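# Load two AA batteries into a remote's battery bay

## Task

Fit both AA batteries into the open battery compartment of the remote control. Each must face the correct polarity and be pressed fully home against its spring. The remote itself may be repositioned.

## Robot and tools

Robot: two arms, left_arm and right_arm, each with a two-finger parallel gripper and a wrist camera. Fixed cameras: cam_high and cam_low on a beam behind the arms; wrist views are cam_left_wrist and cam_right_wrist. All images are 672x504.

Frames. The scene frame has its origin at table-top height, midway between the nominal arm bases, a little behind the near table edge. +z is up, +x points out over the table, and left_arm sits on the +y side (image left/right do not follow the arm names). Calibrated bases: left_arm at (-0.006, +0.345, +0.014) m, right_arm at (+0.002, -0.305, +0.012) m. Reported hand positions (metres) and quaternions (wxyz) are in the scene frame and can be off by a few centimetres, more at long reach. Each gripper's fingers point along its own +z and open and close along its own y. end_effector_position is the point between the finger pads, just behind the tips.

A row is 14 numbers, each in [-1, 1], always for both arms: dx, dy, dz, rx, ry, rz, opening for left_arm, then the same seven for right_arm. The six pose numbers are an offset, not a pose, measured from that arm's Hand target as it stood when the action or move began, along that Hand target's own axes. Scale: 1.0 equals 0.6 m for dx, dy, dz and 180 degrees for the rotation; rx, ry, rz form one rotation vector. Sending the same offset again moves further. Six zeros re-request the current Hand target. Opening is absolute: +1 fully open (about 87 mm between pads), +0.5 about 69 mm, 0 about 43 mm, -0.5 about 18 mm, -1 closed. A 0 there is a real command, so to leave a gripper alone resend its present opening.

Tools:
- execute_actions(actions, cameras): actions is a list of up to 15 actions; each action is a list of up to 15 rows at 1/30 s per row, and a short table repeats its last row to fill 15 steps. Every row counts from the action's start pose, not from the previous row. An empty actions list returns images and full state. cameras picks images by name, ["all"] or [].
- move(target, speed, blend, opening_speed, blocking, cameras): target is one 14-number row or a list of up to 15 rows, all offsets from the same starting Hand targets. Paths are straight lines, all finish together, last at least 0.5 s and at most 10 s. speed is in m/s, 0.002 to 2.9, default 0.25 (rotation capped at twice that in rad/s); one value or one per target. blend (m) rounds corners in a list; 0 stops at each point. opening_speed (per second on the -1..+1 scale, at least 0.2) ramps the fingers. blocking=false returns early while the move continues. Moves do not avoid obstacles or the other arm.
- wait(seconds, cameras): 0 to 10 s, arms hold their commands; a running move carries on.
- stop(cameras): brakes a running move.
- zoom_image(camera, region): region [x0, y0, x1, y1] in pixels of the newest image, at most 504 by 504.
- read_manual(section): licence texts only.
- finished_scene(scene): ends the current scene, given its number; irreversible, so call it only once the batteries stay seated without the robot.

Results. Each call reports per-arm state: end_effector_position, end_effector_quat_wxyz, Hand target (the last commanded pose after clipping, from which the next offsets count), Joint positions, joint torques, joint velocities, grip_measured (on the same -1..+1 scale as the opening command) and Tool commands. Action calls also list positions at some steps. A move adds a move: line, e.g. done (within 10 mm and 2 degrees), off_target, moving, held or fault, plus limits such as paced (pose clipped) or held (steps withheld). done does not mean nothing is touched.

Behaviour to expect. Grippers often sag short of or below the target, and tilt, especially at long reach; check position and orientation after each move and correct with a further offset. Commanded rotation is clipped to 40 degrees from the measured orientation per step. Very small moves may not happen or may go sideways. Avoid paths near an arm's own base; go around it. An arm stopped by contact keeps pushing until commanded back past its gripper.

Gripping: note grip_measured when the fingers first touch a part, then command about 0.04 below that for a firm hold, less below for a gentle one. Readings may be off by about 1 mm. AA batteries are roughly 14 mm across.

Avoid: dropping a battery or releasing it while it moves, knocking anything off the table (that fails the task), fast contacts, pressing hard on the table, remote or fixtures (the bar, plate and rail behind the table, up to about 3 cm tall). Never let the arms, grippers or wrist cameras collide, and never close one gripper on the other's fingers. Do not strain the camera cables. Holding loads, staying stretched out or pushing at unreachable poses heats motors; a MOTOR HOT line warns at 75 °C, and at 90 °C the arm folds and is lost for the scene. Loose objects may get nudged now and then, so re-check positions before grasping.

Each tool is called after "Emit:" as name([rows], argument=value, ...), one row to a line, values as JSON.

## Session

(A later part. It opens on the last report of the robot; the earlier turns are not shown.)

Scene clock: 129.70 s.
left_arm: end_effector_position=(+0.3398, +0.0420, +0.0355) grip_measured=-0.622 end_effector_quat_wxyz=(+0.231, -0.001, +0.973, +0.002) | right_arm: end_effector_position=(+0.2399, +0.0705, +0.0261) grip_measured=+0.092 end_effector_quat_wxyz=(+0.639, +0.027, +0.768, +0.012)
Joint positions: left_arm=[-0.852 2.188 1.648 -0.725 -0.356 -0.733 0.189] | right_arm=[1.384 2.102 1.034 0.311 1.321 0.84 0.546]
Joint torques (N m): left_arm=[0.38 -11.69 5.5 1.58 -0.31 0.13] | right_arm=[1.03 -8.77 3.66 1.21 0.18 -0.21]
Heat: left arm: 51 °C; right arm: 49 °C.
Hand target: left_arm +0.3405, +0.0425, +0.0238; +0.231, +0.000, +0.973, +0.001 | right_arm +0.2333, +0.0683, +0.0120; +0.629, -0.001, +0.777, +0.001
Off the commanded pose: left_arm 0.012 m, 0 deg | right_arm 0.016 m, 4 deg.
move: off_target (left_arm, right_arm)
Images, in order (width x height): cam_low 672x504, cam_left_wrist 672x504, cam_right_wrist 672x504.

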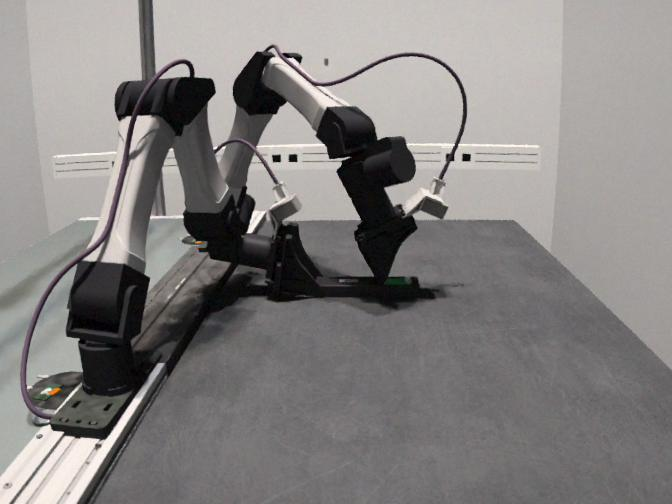

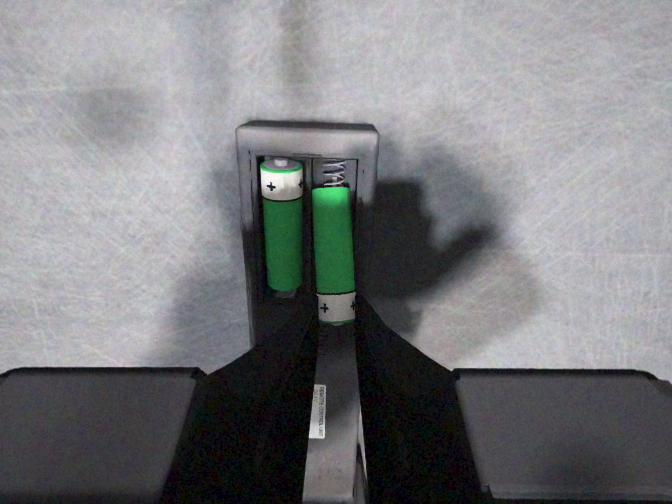

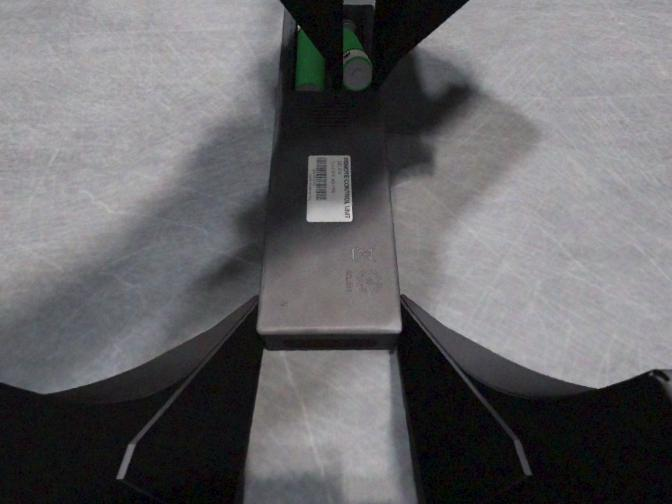

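Emit:
move(target=[-0.0565,0.005,0.0176,0,0,0,-0.66,0,0,0,0,0,0,0], speed=0.07, cameras=["cam_left_wrist","cam_right_wrist"])

Emit:
zoom_image(camera="cam_left_wrist", region=[250, 120, 430, 340])

Emit:
zoom_image(camera="cam_right_wrist", region=[250, 0, 420, 128])

Scene clock: 131.10 s.
left_arm: end_effector_position=(+0.3480, +0.0449, +0.0362) grip_measured=-0.622 end_effector_quat_wxyz=(+0.200, +0.012, +0.980, -0.003) | right_arm: end_effector_position=(+0.2403, +0.0703, +0.0261) grip_measured=+0.092 end_effector_quat_wxyz=(+0.639, +0.027, +0.768, +0.012)
Joint positions: left_arm=[-0.815 2.232 1.736 -0.795 -0.292 -0.684 0.189] | right_arm=[1.383 2.102 1.034 0.311 1.32 0.84 0.546]
Joint torques (N m): left_arm=[2.07 -9.28 11.49 1.71 -0.71 0.24] | right_arm=[1.13 -8.77 3.66 1.21 0.18 -0.21]
Heat: left arm: 52 °C; right arm: 50 °C.
Hand target: left_arm +0.3756, +0.0454, +0.0297; +0.231, +0.000, +0.973, +0.000 | right_arm +0.2333, +0.0682, +0.0120; +0.629, -0.001, +0.777, +0.001
Off the commanded pose: left_arm 0.028 m, 4 deg | right_arm 0.016 m, 4 deg.
move: off_target (left_arm, right_arm)
Images, in order (width x height): cam_left_wrist 672x504, cam_right_wrist 672x504.

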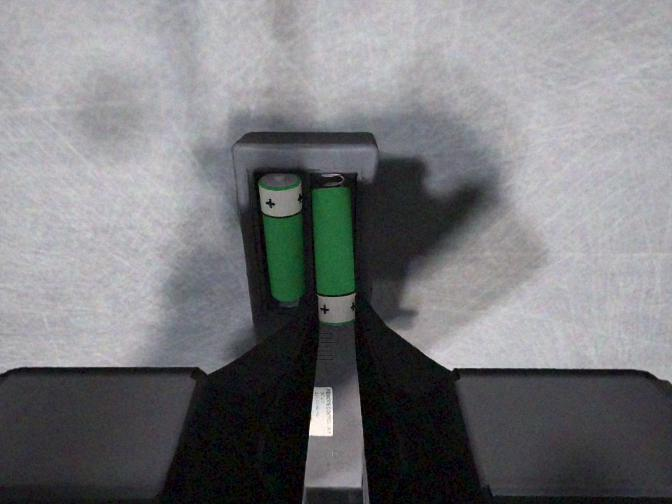

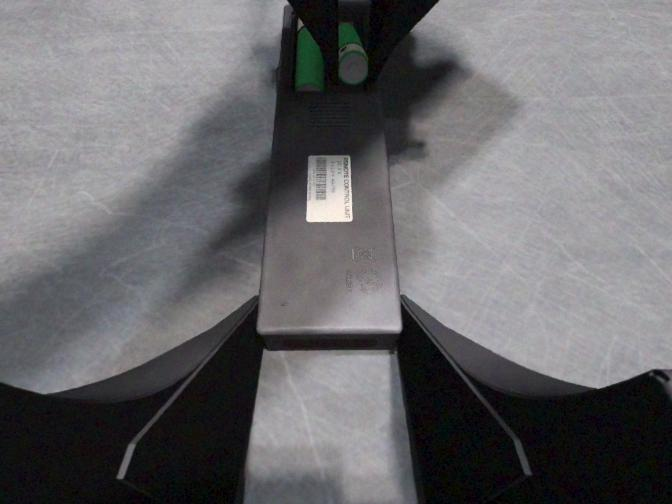

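Scaled by 2.291 from the camera's 672x504 image, which has a finer 960x720 frame.

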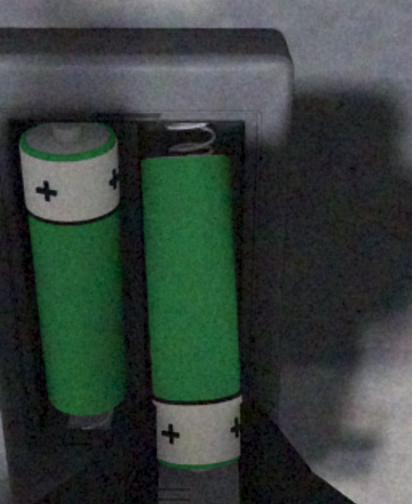

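Scaled by 2.965 from the camera's 672x504 image, which has a finer 960x720 frame.

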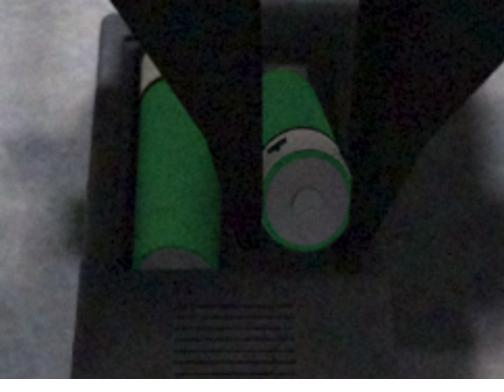

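Emit:
move(target=[0.034,0.004,0.078,0,0,0,-0.66,0,0,0,0,0,0,0], speed=0.07, cameras=["cam_left_wrist","cam_right_wrist"])

Emit:
zoom_image(camera="cam_left_wrist", region=[250, 120, 430, 340])

Emit:
zoom_image(camera="cam_right_wrist", region=[250, 0, 420, 128])

Scene clock: 132.83 s.
left_arm: end_effector_position=(+0.3502, +0.0427, +0.0322) grip_measured=-0.622 end_effector_quat_wxyz=(+0.209, +0.019, +0.978, -0.013) | right_arm: end_effector_position=(+0.2429, +0.0686, +0.0261) grip_measured=+0.092 end_effector_quat_wxyz=(+0.640, +0.030, +0.768, +0.010)
Joint positions: left_arm=[-0.813 2.223 1.699 -0.738 -0.286 -0.665 0.189] | right_arm=[1.376 2.102 1.034 0.311 1.32 0.84 0.546]
Joint torques (N m): left_arm=[2.73 -3.69 3.21 2.9 -0.73 0.11] | right_arm=[1.73 -8.77 3.63 1.22 0.18 -0.22]
Heat: left arm: 51 °C; right arm: 50 °C.
Hand target: left_arm +0.3783, +0.0478, -0.0214; +0.231, +0.001, +0.973, +0.000 | right_arm +0.2333, +0.0682, +0.0120; +0.629, -0.001, +0.777, +0.001
Off the commanded pose: left_arm 0.061 m, 4 deg | right_arm 0.017 m, 4 deg.
move: off_target (left_arm, right_arm)
Images, in order (width x height): cam_left_wrist 672x504, cam_right_wrist 672x504.

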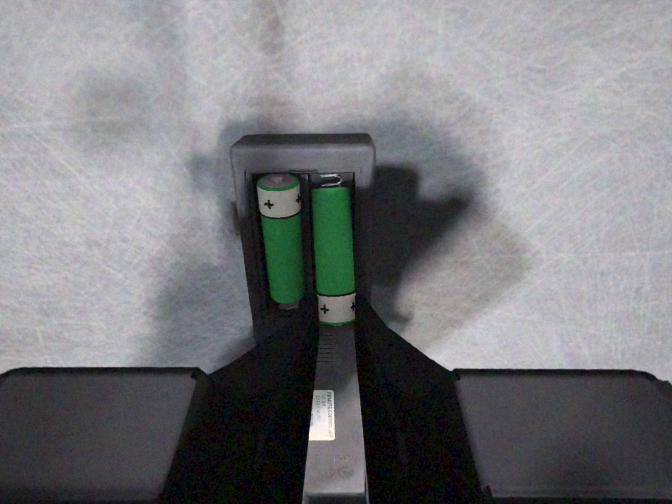

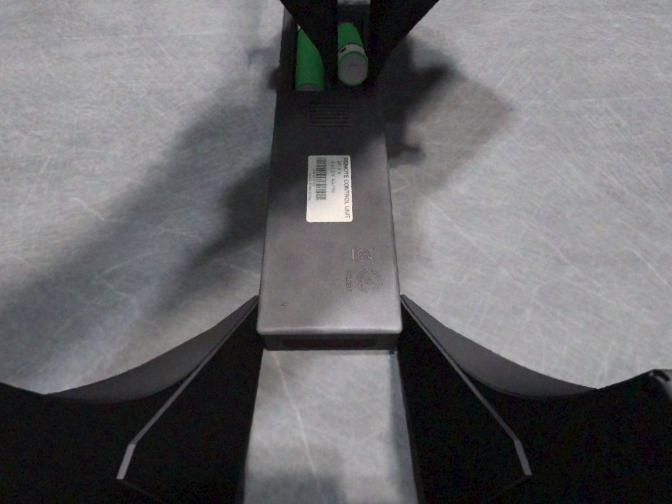

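Scaled by 2.291 from the camera's 672x504 image, which has a finer 960x720 frame.

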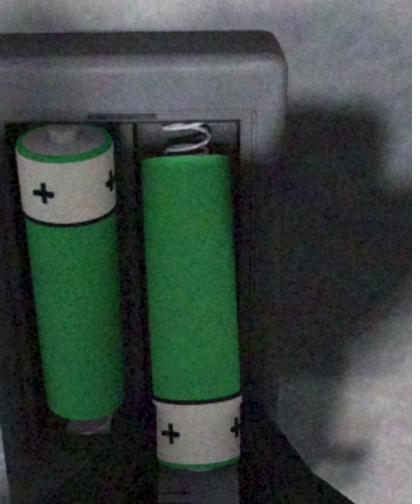

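Scaled by 2.965 from the camera's 672x504 image, which has a finer 960x720 frame.

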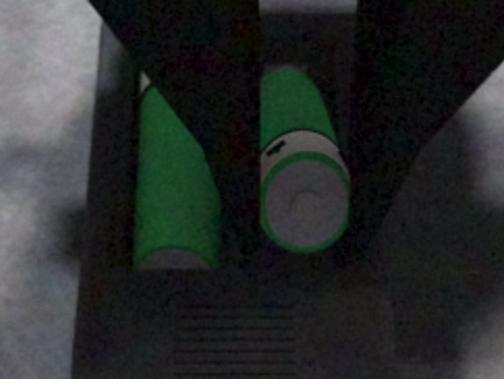

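Emit:
move([
  [-0.0416,0.015,-0.0817,0,0,0,-0.66,0,0,0,0,0,0,0],
  [0,0.015,0,0,0,0,-0.66,0,0,0,0,0,0,0],
], speed=0.07, cameras=["cam_left_wrist","cam_right_wrist"])

Emit:
zoom_image(camera="cam_left_wrist", region=[250, 120, 430, 340])

Emit:
zoom_image(camera="cam_right_wrist", region=[250, 0, 420, 128])

Scene clock: 135.43 s.
left_arm: end_effector_position=(+0.3502, +0.0462, +0.0312) grip_measured=-0.622 end_effector_quat_wxyz=(+0.205, +0.020, +0.978, -0.025) | right_arm: end_effector_position=(+0.2428, +0.0691, +0.0260) grip_measured=+0.092 end_effector_quat_wxyz=(+0.639, +0.029, +0.769, +0.011)
Joint positions: left_arm=[-0.798 2.204 1.663 -0.708 -0.257 -0.65 0.189] | right_arm=[1.376 2.102 1.034 0.313 1.318 0.838 0.546]
Joint torques (N m): left_arm=[2.71 -3.74 3.25 2.81 -0.93 0.15] | right_arm=[1.72 -8.77 3.62 1.2 0.2 -0.2]
Heat: left arm: 51 °C; right arm: 50 °C.
Hand target: left_arm +0.3785, +0.0569, -0.0213; +0.231, +0.000, +0.973, +0.000 | right_arm +0.2333, +0.0682, +0.0120; +0.629, -0.001, +0.777, +0.001
Off the commanded pose: left_arm 0.061 m, 5 deg | right_arm 0.017 m, 4 deg.
move: off_target (left_arm, right_arm)
Images, in order (width x height): cam_left_wrist 672x504, cam_right_wrist 672x504.

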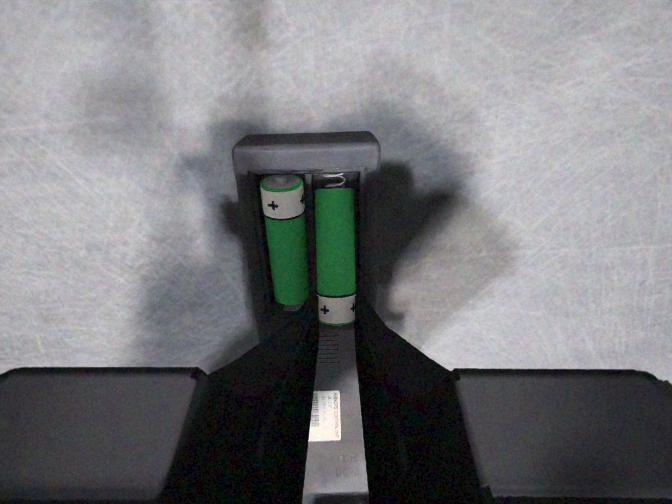

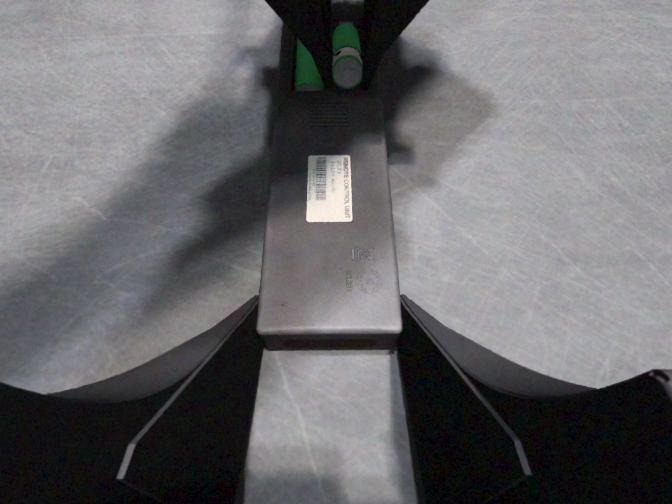

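Scaled by 2.291 from the camera's 672x504 image, which has a finer 960x720 frame.

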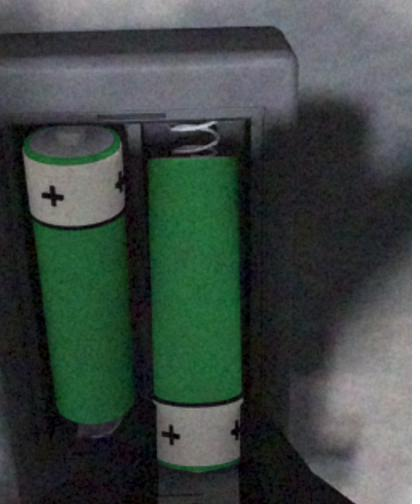

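Scaled by 2.965 from the camera's 672x504 image, which has a finer 960x720 frame.

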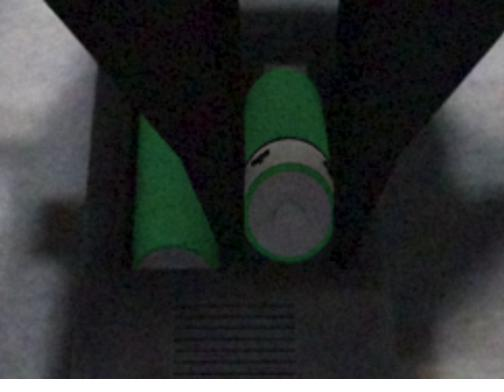

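Emit:
move(target=[-0.0786,0,-0.0441,0,0,0,-0.66,0,0,0,0,0,0,0], speed=0.07, cameras=["cam_left_wrist","cam_right_wrist"])

Emit:
zoom_image(camera="cam_left_wrist", region=[250, 120, 430, 340])

Emit:
zoom_image(camera="cam_right_wrist", region=[250, 0, 420, 128])

Scene clock: 137.37 s.
left_arm: end_effector_position=(+0.3555, +0.0468, +0.0342) grip_measured=-0.622 end_effector_quat_wxyz=(+0.163, +0.028, +0.986, -0.019) | right_arm: end_effector_position=(+0.2433, +0.0692, +0.0261) grip_measured=+0.092 end_effector_quat_wxyz=(+0.639, +0.029, +0.769, +0.011)
Joint positions: left_arm=[-0.771 2.285 1.827 -0.861 -0.203 -0.625 0.189] | right_arm=[1.375 2.102 1.034 0.316 1.317 0.836 0.546]
Joint torques (N m): left_arm=[3.79 -8.96 11.55 2.22 -1.3 0.25] | right_arm=[1.83 -8.77 3.62 1.19 0.21 -0.19]
Heat: left arm: 51 °C; right arm: 50 °C.
Hand target: left_arm +0.4086, +0.0569, +0.0235; +0.231, +0.000, +0.973, +0.001 | right_arm +0.2332, +0.0683, +0.0120; +0.629, -0.001, +0.777, +0.001
Off the commanded pose: left_arm 0.055 m, 9 deg | right_arm 0.017 m, 4 deg.
move: off_target (left_arm, right_arm)
Images, in order (width x height): cam_left_wrist 672x504, cam_right_wrist 672x504.

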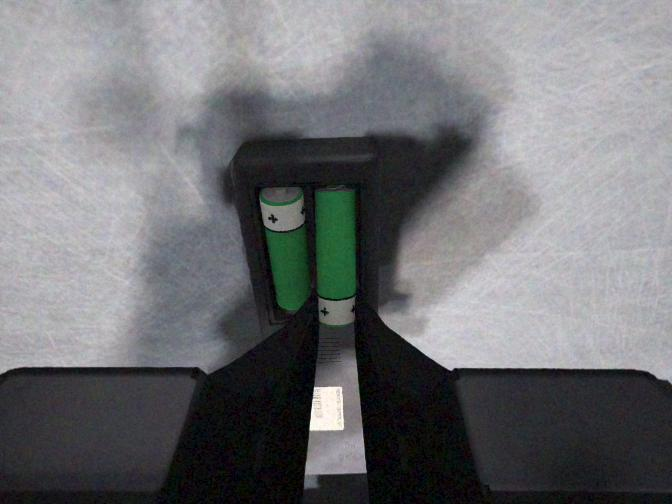

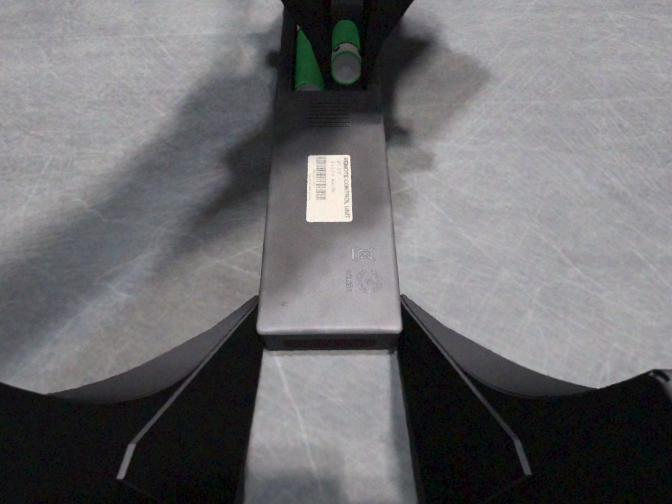

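Scaled by 2.291 from the camera's 672x504 image, which has a finer 960x720 frame.

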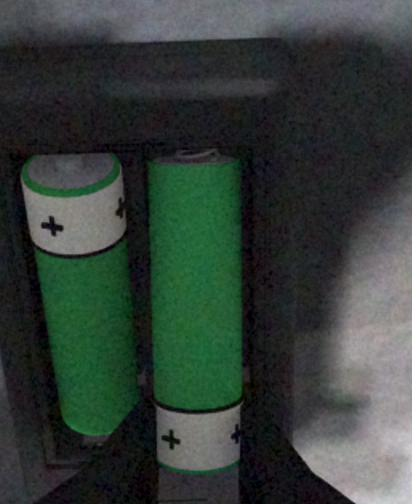

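Scaled by 2.965 from the camera's 672x504 image, which has a finer 960x720 frame.

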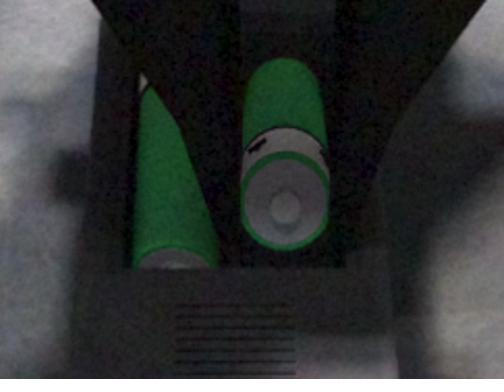

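Emit:
move(target=[0.043,0,0.078,0,0,0,-0.66,0,0,0,0,0,0,0], speed=0.07, cameras=["cam_left_wrist","cam_right_wrist"])

Emit:
zoom_image(camera="cam_left_wrist", region=[250, 120, 430, 340])

Emit:
zoom_image(camera="cam_right_wrist", region=[250, 0, 420, 128])

Scene clock: 138.90 s.
left_arm: end_effector_position=(+0.3549, +0.0485, +0.0240) grip_measured=-0.621 end_effector_quat_wxyz=(+0.162, +0.031, +0.986, -0.018) | right_arm: end_effector_position=(+0.2435, +0.0696, +0.0261) grip_measured=+0.092 end_effector_quat_wxyz=(+0.639, +0.029, +0.769, +0.012)
Joint positions: left_arm=[-0.769 2.291 1.795 -0.826 -0.202 -0.618 0.189] | right_arm=[1.374 2.102 1.034 0.319 1.315 0.834 0.546]
Joint torques (N m): left_arm=[3.56 -4.38 3.47 3.37 -1.29 0.12] | right_arm=[1.85 -8.79 3.58 1.17 0.23 -0.18]
Heat: left arm: 51 °C; right arm: 50 °C.
Hand target: left_arm +0.4066, +0.0568, -0.0299; +0.231, +0.000, +0.973, +0.000 | right_arm +0.2333, +0.0682, +0.0120; +0.629, -0.001, +0.777, +0.001
Off the commanded pose: left_arm 0.075 m, 9 deg | right_arm 0.018 m, 4 deg.
move: off_target (left_arm, right_arm)
Images, in order (width x height): cam_left_wrist 672x504, cam_right_wrist 672x504.

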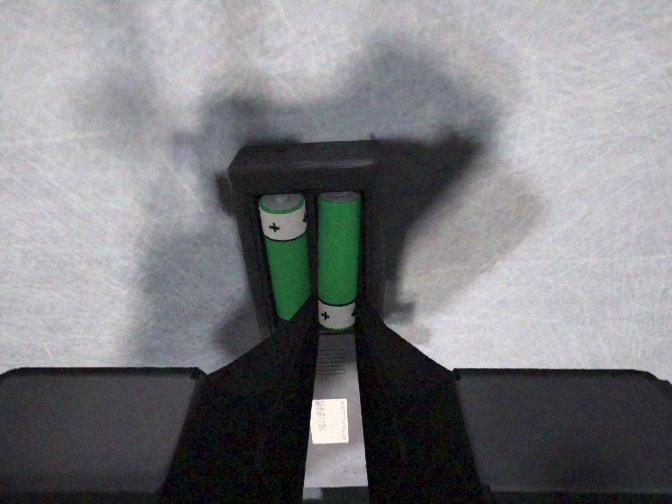

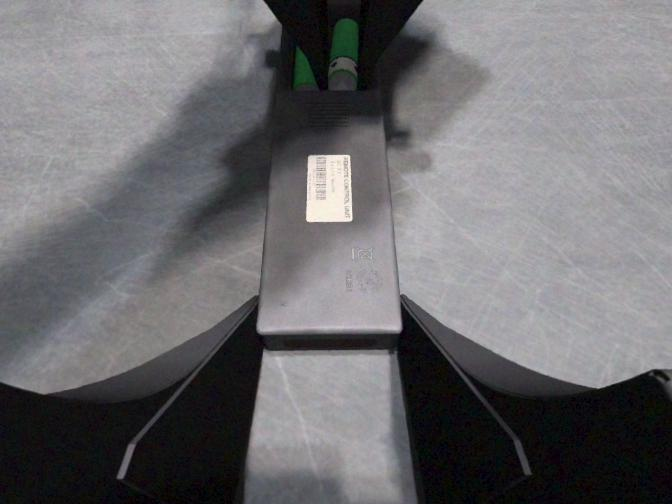

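Scaled by 2.291 from the camera's 672x504 image, which has a finer 960x720 frame.

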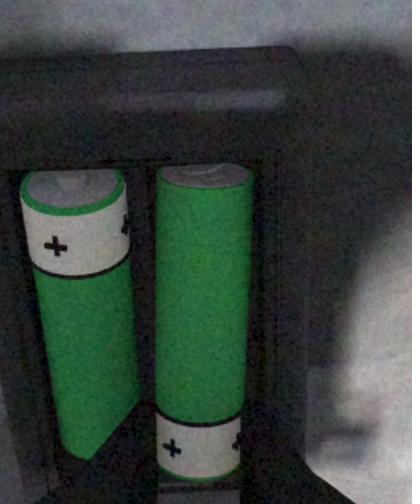

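Scaled by 2.965 from the camera's 672x504 image, which has a finer 960x720 frame.

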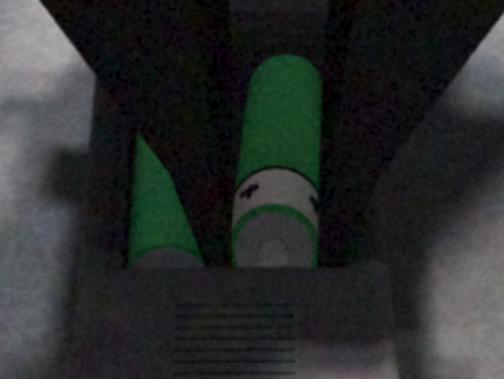

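Emit:
move([
  [0.0668,-0.01,-0.034,0,0,0,-0.66,0,0,0,0,0,0,0],
  [0.0668,-0.01,-0.034,0,0,0,-0.48,0,0,0,0,0,0,0],
], speed=0.08, opening_speed=0.4, cameras=["cam_left_wrist","cam_right_wrist"])

Emit:
zoom_image(camera="cam_left_wrist", region=[250, 120, 430, 340])

Emit:
zoom_image(camera="cam_right_wrist", region=[250, 0, 420, 128])

Scene clock: 140.83 s.
left_arm: end_effector_position=(+0.3521, +0.0482, +0.0241) grip_measured=-0.603 end_effector_quat_wxyz=(+0.227, +0.018, +0.973, -0.019) | right_arm: end_effector_position=(+0.2435, +0.0696, +0.0261) grip_measured=+0.092 end_effector_quat_wxyz=(+0.639, +0.029, +0.769, +0.012)
Joint positions: left_arm=[-0.807 2.191 1.604 -0.636 -0.299 -0.652 0.198] | right_arm=[1.374 2.102 1.034 0.319 1.315 0.834 0.546]
Joint torques (N m): left_arm=[0.76 -3.47 2.92 2.57 -0.66 -0.23] | right_arm=[1.85 -8.77 3.59 1.17 0.23 -0.18]
Heat: left arm: 50 °C; right arm: 50 °C.
Hand target: left_arm +0.3617, +0.0509, -0.0296; +0.231, +0.000, +0.973, +0.000 | right_arm +0.2333, +0.0682, +0.0120; +0.629, -0.001, +0.777, +0.001
Off the commanded pose: left_arm 0.055 m, 3 deg | right_arm 0.017 m, 4 deg.
move: off_target (left_arm, right_arm); target 2's new opening was sent with left_arm's hand 0.055 m and 3 deg from that target
Images, in order (width x height): cam_left_wrist 672x504, cam_right_wrist 672x504.

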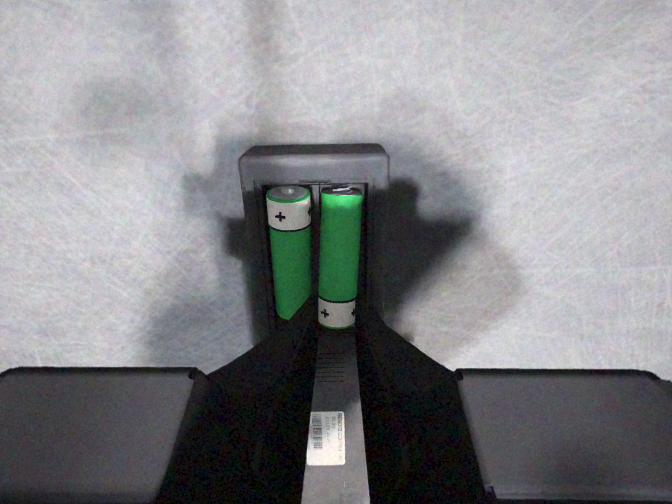

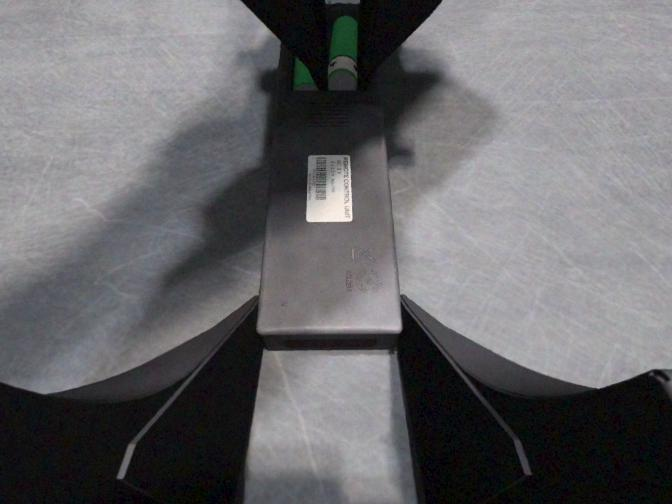

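Scaled by 2.291 from the camera's 672x504 image, which has a finer 960x720 frame.

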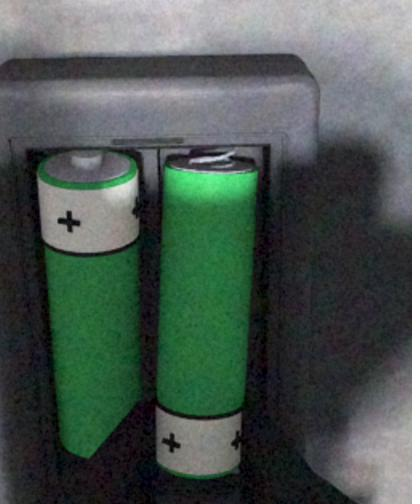

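Scaled by 2.965 from the camera's 672x504 image, which has a finer 960x720 frame.

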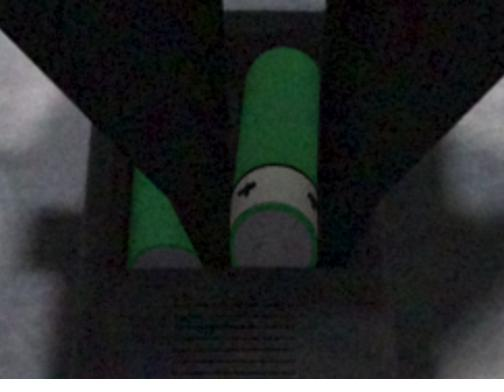

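Emit:
move(target=[-0.070,-0.005,-0.13,0,0,0,-0.48,0,0,0,0,0,0,0], speed=0.08, cameras=["cam_left_wrist","cam_right_wrist","cam_low"])

Emit:
zoom_image(camera="cam_left_wrist", region=[250, 120, 430, 340])

Emit:
zoom_image(camera="cam_right_wrist", region=[250, 0, 420, 128])

Emit:
zoom_image(camera="cam_low", region=[320, 210, 460, 315])

Scene clock: 143.00 s.
left_arm: end_effector_position=(+0.3591, +0.0506, +0.0535) grip_measured=-0.480 end_effector_quat_wxyz=(+0.224, +0.006, +0.975, +0.000) | right_arm: end_effector_position=(+0.2403, +0.0715, +0.0261) grip_measured=+0.092 end_effector_quat_wxyz=(+0.639, +0.026, +0.769, +0.014)
Joint positions: left_arm=[-0.804 2.204 1.751 -0.801 -0.325 -0.673 0.26] | right_arm=[1.383 2.102 1.034 0.318 1.316 0.834 0.546]
Joint torques (N m): left_arm=[-0.02 -12.16 11.99 0.94 -0.45 -0.04] | right_arm=[1.13 -8.77 3.63 1.16 0.22 -0.16]
Heat: left arm: 51 °C; right arm: 50 °C.
Hand target: left_arm +0.3641, +0.0478, +0.0588; +0.231, +0.000, +0.973, +0.000 | right_arm +0.2332, +0.0683, +0.0120; +0.629, -0.001, +0.777, +0.001
Off the commanded pose: left_arm 0.008 m, 1 deg | right_arm 0.016 m, 4 deg.
move: off_target (right_arm)
Images, in order (width x height): cam_low 672x504, cam_left_wrist 672x504, cam_right_wrist 672x504.

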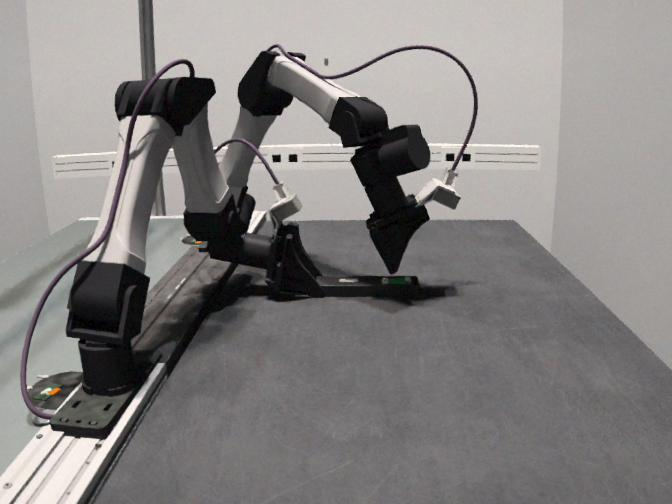

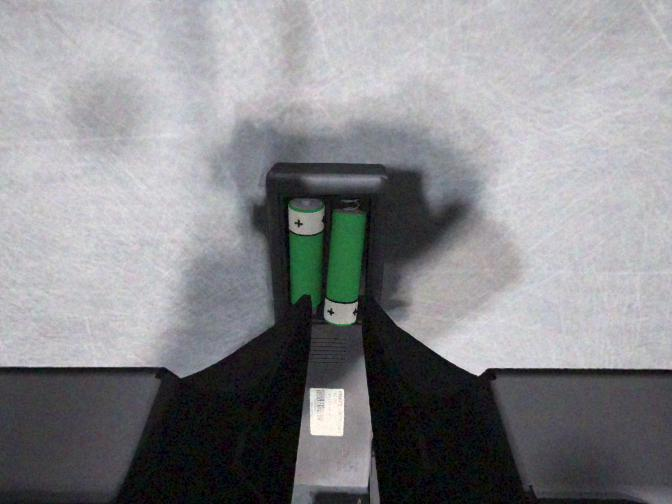

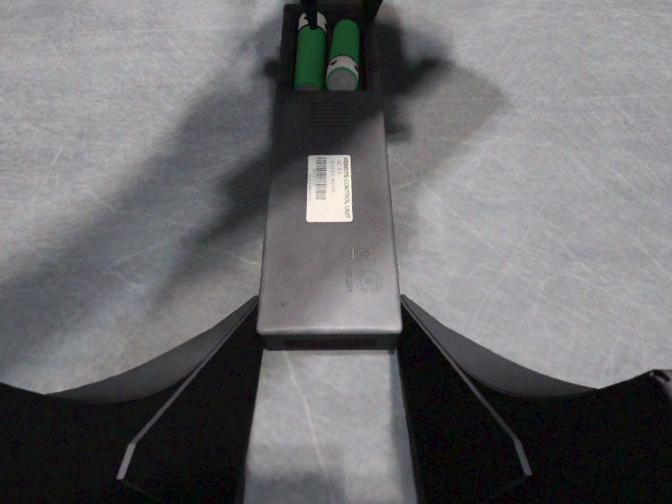

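Scaled by 2.291 from the camera's 672x504 image, which has a finer 960x720 frame.

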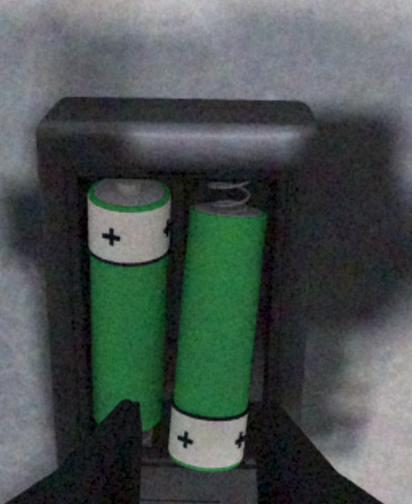

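Scaled by 2.965 from the camera's 672x504 image, which has a finer 960x720 frame.

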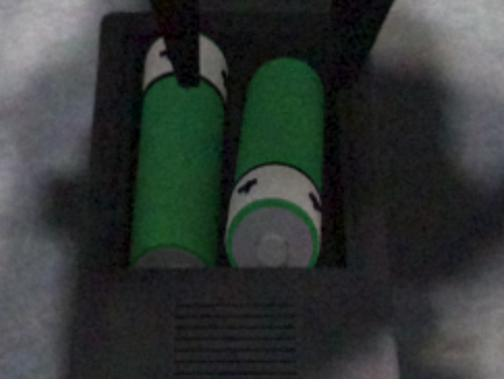

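Scaled by 3.600 from the camera's 672x504 image, which has a finer 960x720 frame.

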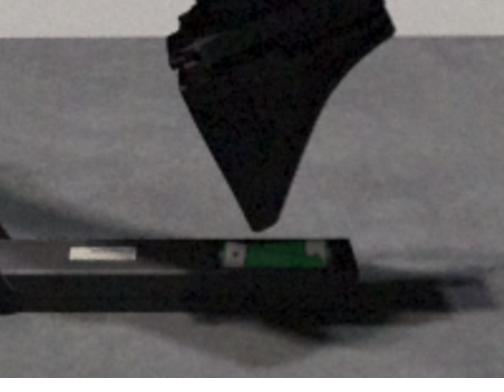

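Emit:
move([
  [0,0,0,0,0,0,-1,0,0,0,0,0,0,0],
  [0.0252,0,-0.0129,0,0,0,-1,0,0,0,0,0,0,0],
], speed=0.08, cameras=["cam_left_wrist","cam_right_wrist"])

Emit:
zoom_image(camera="cam_left_wrist", region=[250, 120, 430, 340])

Emit:
zoom_image(camera="cam_right_wrist", region=[250, 0, 420, 128])

Scene clock: 144.97 s.
left_arm: end_effector_position=(+0.3487, +0.0483, +0.0482) grip_measured=-1.000 end_effector_quat_wxyz=(+0.219, +0.004, +0.976, +0.005) | right_arm: end_effector_position=(+0.2403, +0.0715, +0.0261) grip_measured=+0.092 end_effector_quat_wxyz=(+0.639, +0.026, +0.769, +0.014)
Joint positions: left_arm=[-0.823 2.2 1.725 -0.802 -0.333 -0.699 0] | right_arm=[1.383 2.102 1.034 0.318 1.316 0.834 0.546]
Joint torques (N m): left_arm=[-0.57 -16.24 7.12 1.1 -0.45 -0.08] | right_arm=[1.13 -8.76 3.62 1.16 0.23 -0.16]
Heat: left arm: 52 °C; right arm: 50 °C.
Hand target: left_arm +0.3471, +0.0478, +0.0589; +0.231, +0.000, +0.973, +0.000 | right_arm +0.2332, +0.0683, +0.0120; +0.629, -0.001, +0.777, +0.001
Off the commanded pose: left_arm 0.011 m, 2 deg | right_arm 0.016 m, 4 deg.
move: off_target (left_arm, right_arm)
Images, in order (width x height): cam_left_wrist 672x504, cam_right_wrist 672x504.

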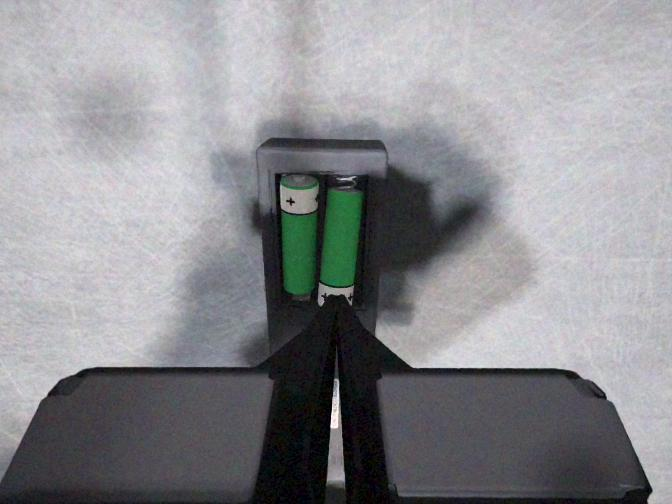

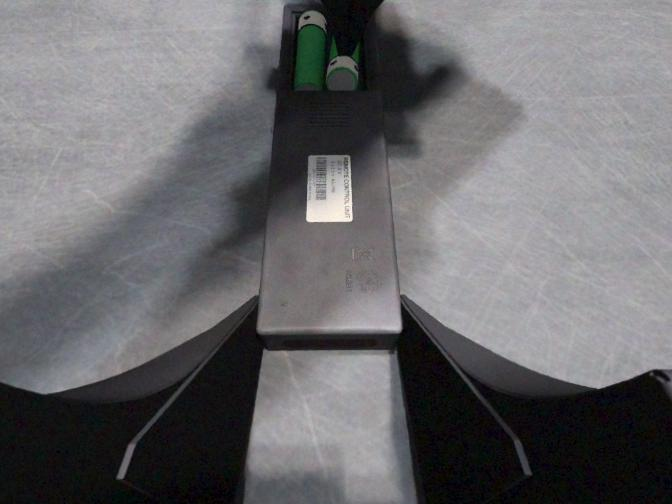

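Scaled by 2.291 from the camera's 672x504 image, which has a finer 960x720 frame.

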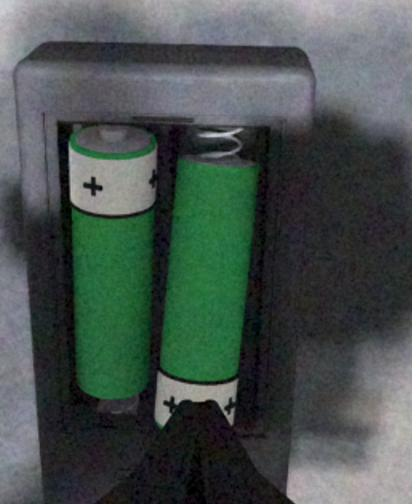

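Scaled by 2.965 from the camera's 672x504 image, which has a finer 960x720 frame.

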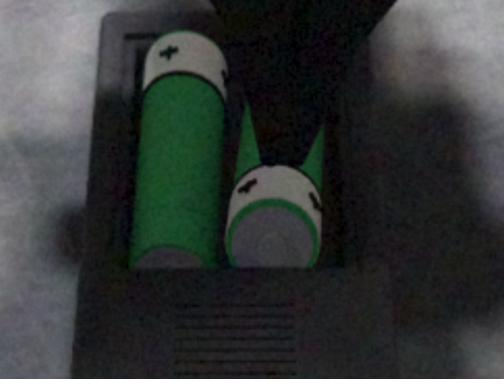

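Emit:
move([
  [0.0325,0.005,0.049,0,0,0,-1,0,0,0,0,0,0,0],
  [0.0085,-0.0067,0.1453,0,0,0,-1,0,0,0,0,0,0,0],
], speed=0.07, blend=0.006, cameras=["cam_left_wrist","cam_right_wrist"])

Emit:
zoom_image(camera="cam_left_wrist", region=[250, 120, 430, 340])

Emit:
zoom_image(camera="cam_right_wrist", region=[250, 0, 420, 128])

Scene clock: 147.03 s.
left_arm: end_effector_position=(+0.3685, +0.0379, +0.0321) grip_measured=-1.000 end_effector_quat_wxyz=(+0.245, +0.011, +0.969, -0.018) | right_arm: end_effector_position=(+0.2427, +0.0698, +0.0262) grip_measured=+0.092 end_effector_quat_wxyz=(+0.639, +0.029, +0.769, +0.012)
Joint positions: left_arm=[-0.809 2.232 1.695 -0.658 -0.325 -0.658 0] | right_arm=[1.377 2.102 1.034 0.318 1.316 0.834 0.546]
Joint torques (N m): left_arm=[2.32 -2.81 6.48 2.18 -0.38 0.04] | right_arm=[1.66 -8.77 3.6 1.17 0.22 -0.17]
Heat: left arm: 52 °C; right arm: 50 °C.
Hand target: left_arm +0.3818, +0.0439, -0.0212; +0.231, +0.000, +0.973, +0.000 | right_arm +0.2333, +0.0682, +0.0120; +0.629, -0.001, +0.777, +0.001
Off the commanded pose: left_arm 0.055 m, 3 deg | right_arm 0.017 m, 4 deg.
move: off_target (left_arm, right_arm)
Images, in order (width x height): cam_left_wrist 672x504, cam_right_wrist 672x504.

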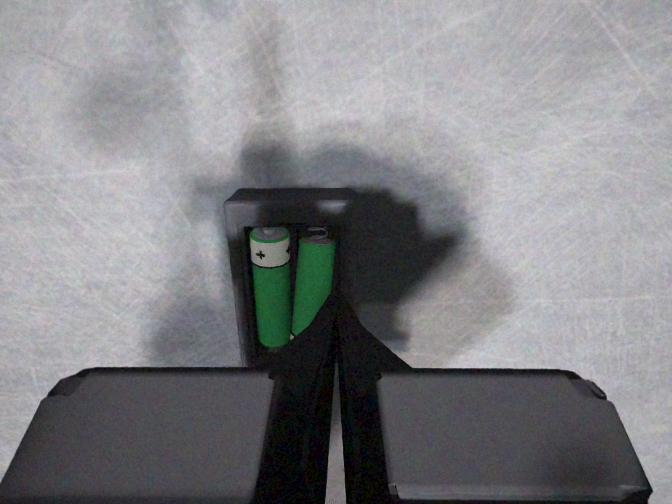

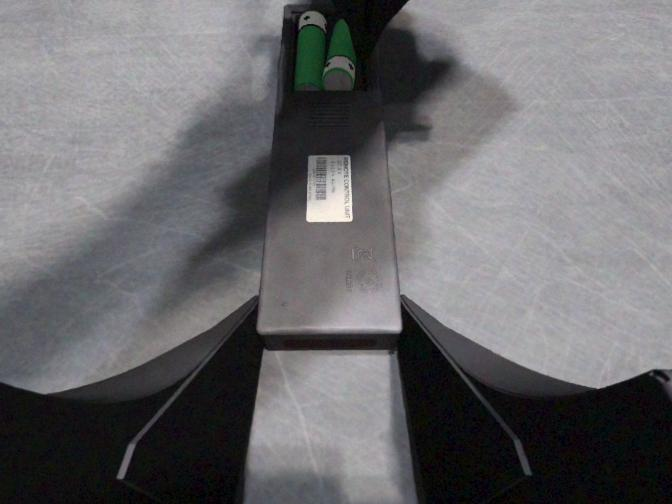

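Scaled by 2.291 from the camera's 672x504 image, which has a finer 960x720 frame.

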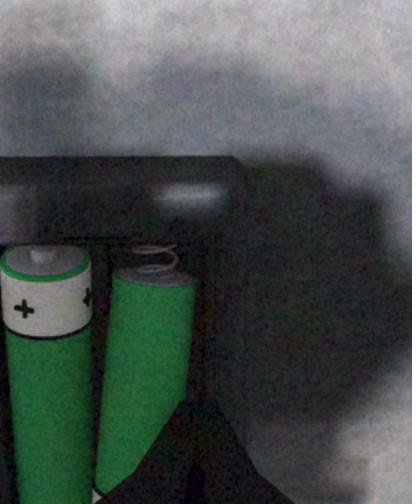

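Scaled by 2.965 from the camera's 672x504 image, which has a finer 960x720 frame.

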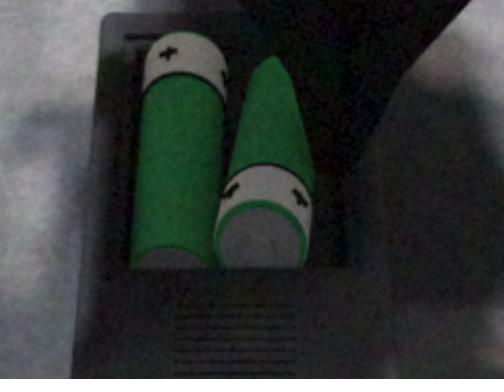

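Emit:
move([
  [-0.0454,0,-0.0891,0,0,0,-1,0,0,0,0,0,0,0],
  [-0.0064,0.02,-0.1483,0,0,0,-1,0,0,0,0,0,0,0],
], speed=0.1, blend=0.01, cameras=["cam_left_wrist","cam_right_wrist"])

Emit:
zoom_image(camera="cam_left_wrist", region=[250, 120, 430, 340])

Emit:
zoom_image(camera="cam_right_wrist", region=[250, 0, 420, 128])

Scene clock: 148.97 s.
left_arm: end_effector_position=(+0.3514, +0.0529, +0.0551) grip_measured=-1.000 end_effector_quat_wxyz=(+0.229, +0.001, +0.973, -0.004) | right_arm: end_effector_position=(+0.2388, +0.0724, +0.0261) grip_measured=+0.092 end_effector_quat_wxyz=(+0.638, +0.025, +0.769, +0.015)
Joint positions: left_arm=[-0.812 2.162 1.687 -0.77 -0.329 -0.689 0] | right_arm=[1.387 2.102 1.034 0.318 1.315 0.834 0.546]
Joint torques (N m): left_arm=[-0.65 -15.17 6.8 0.96 -0.46 0] | right_arm=[0.79 -8.77 3.64 1.16 0.23 -0.16]
Heat: left arm: 52 °C; right arm: 50 °C.
Hand target: left_arm +0.3451, +0.0558, +0.0601; +0.231, +0.000, +0.973, +0.000 | right_arm +0.2333, +0.0682, +0.0120; +0.629, -0.001, +0.777, +0.001
Off the commanded pose: left_arm 0.008 m, 1 deg | right_arm 0.016 m, 4 deg.
move: off_target (right_arm)
Images, in order (width x height): cam_left_wrist 672x504, cam_right_wrist 672x504.

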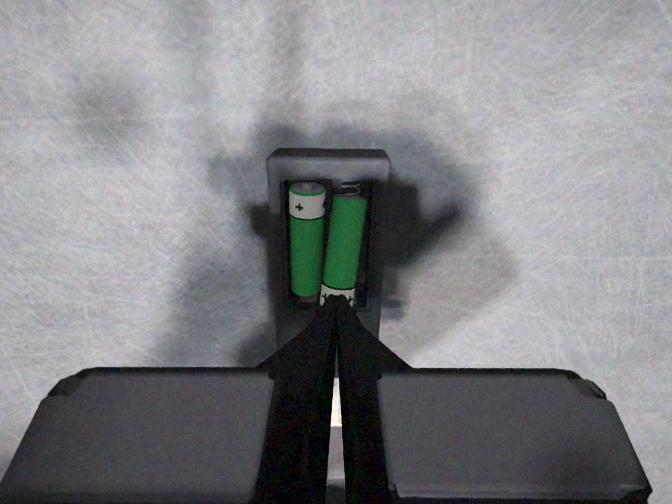

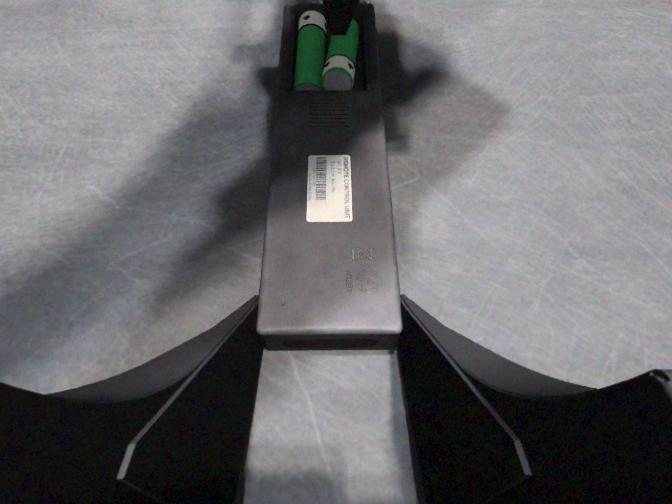

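Scaled by 2.291 from the camera's 672x504 image, which has a finer 960x720 frame.

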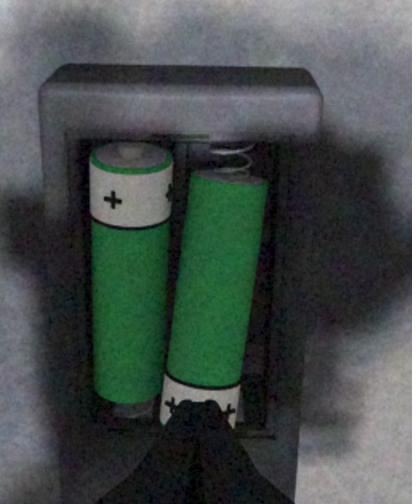

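Scaled by 2.965 from the camera's 672x504 image, which has a finer 960x720 frame.

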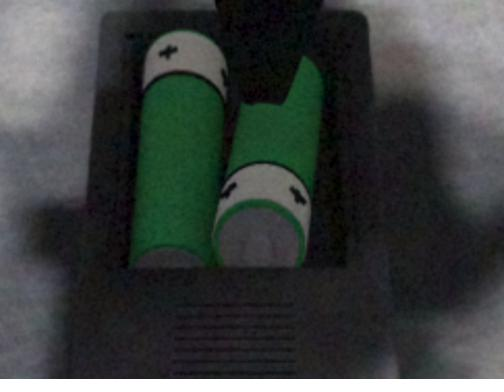

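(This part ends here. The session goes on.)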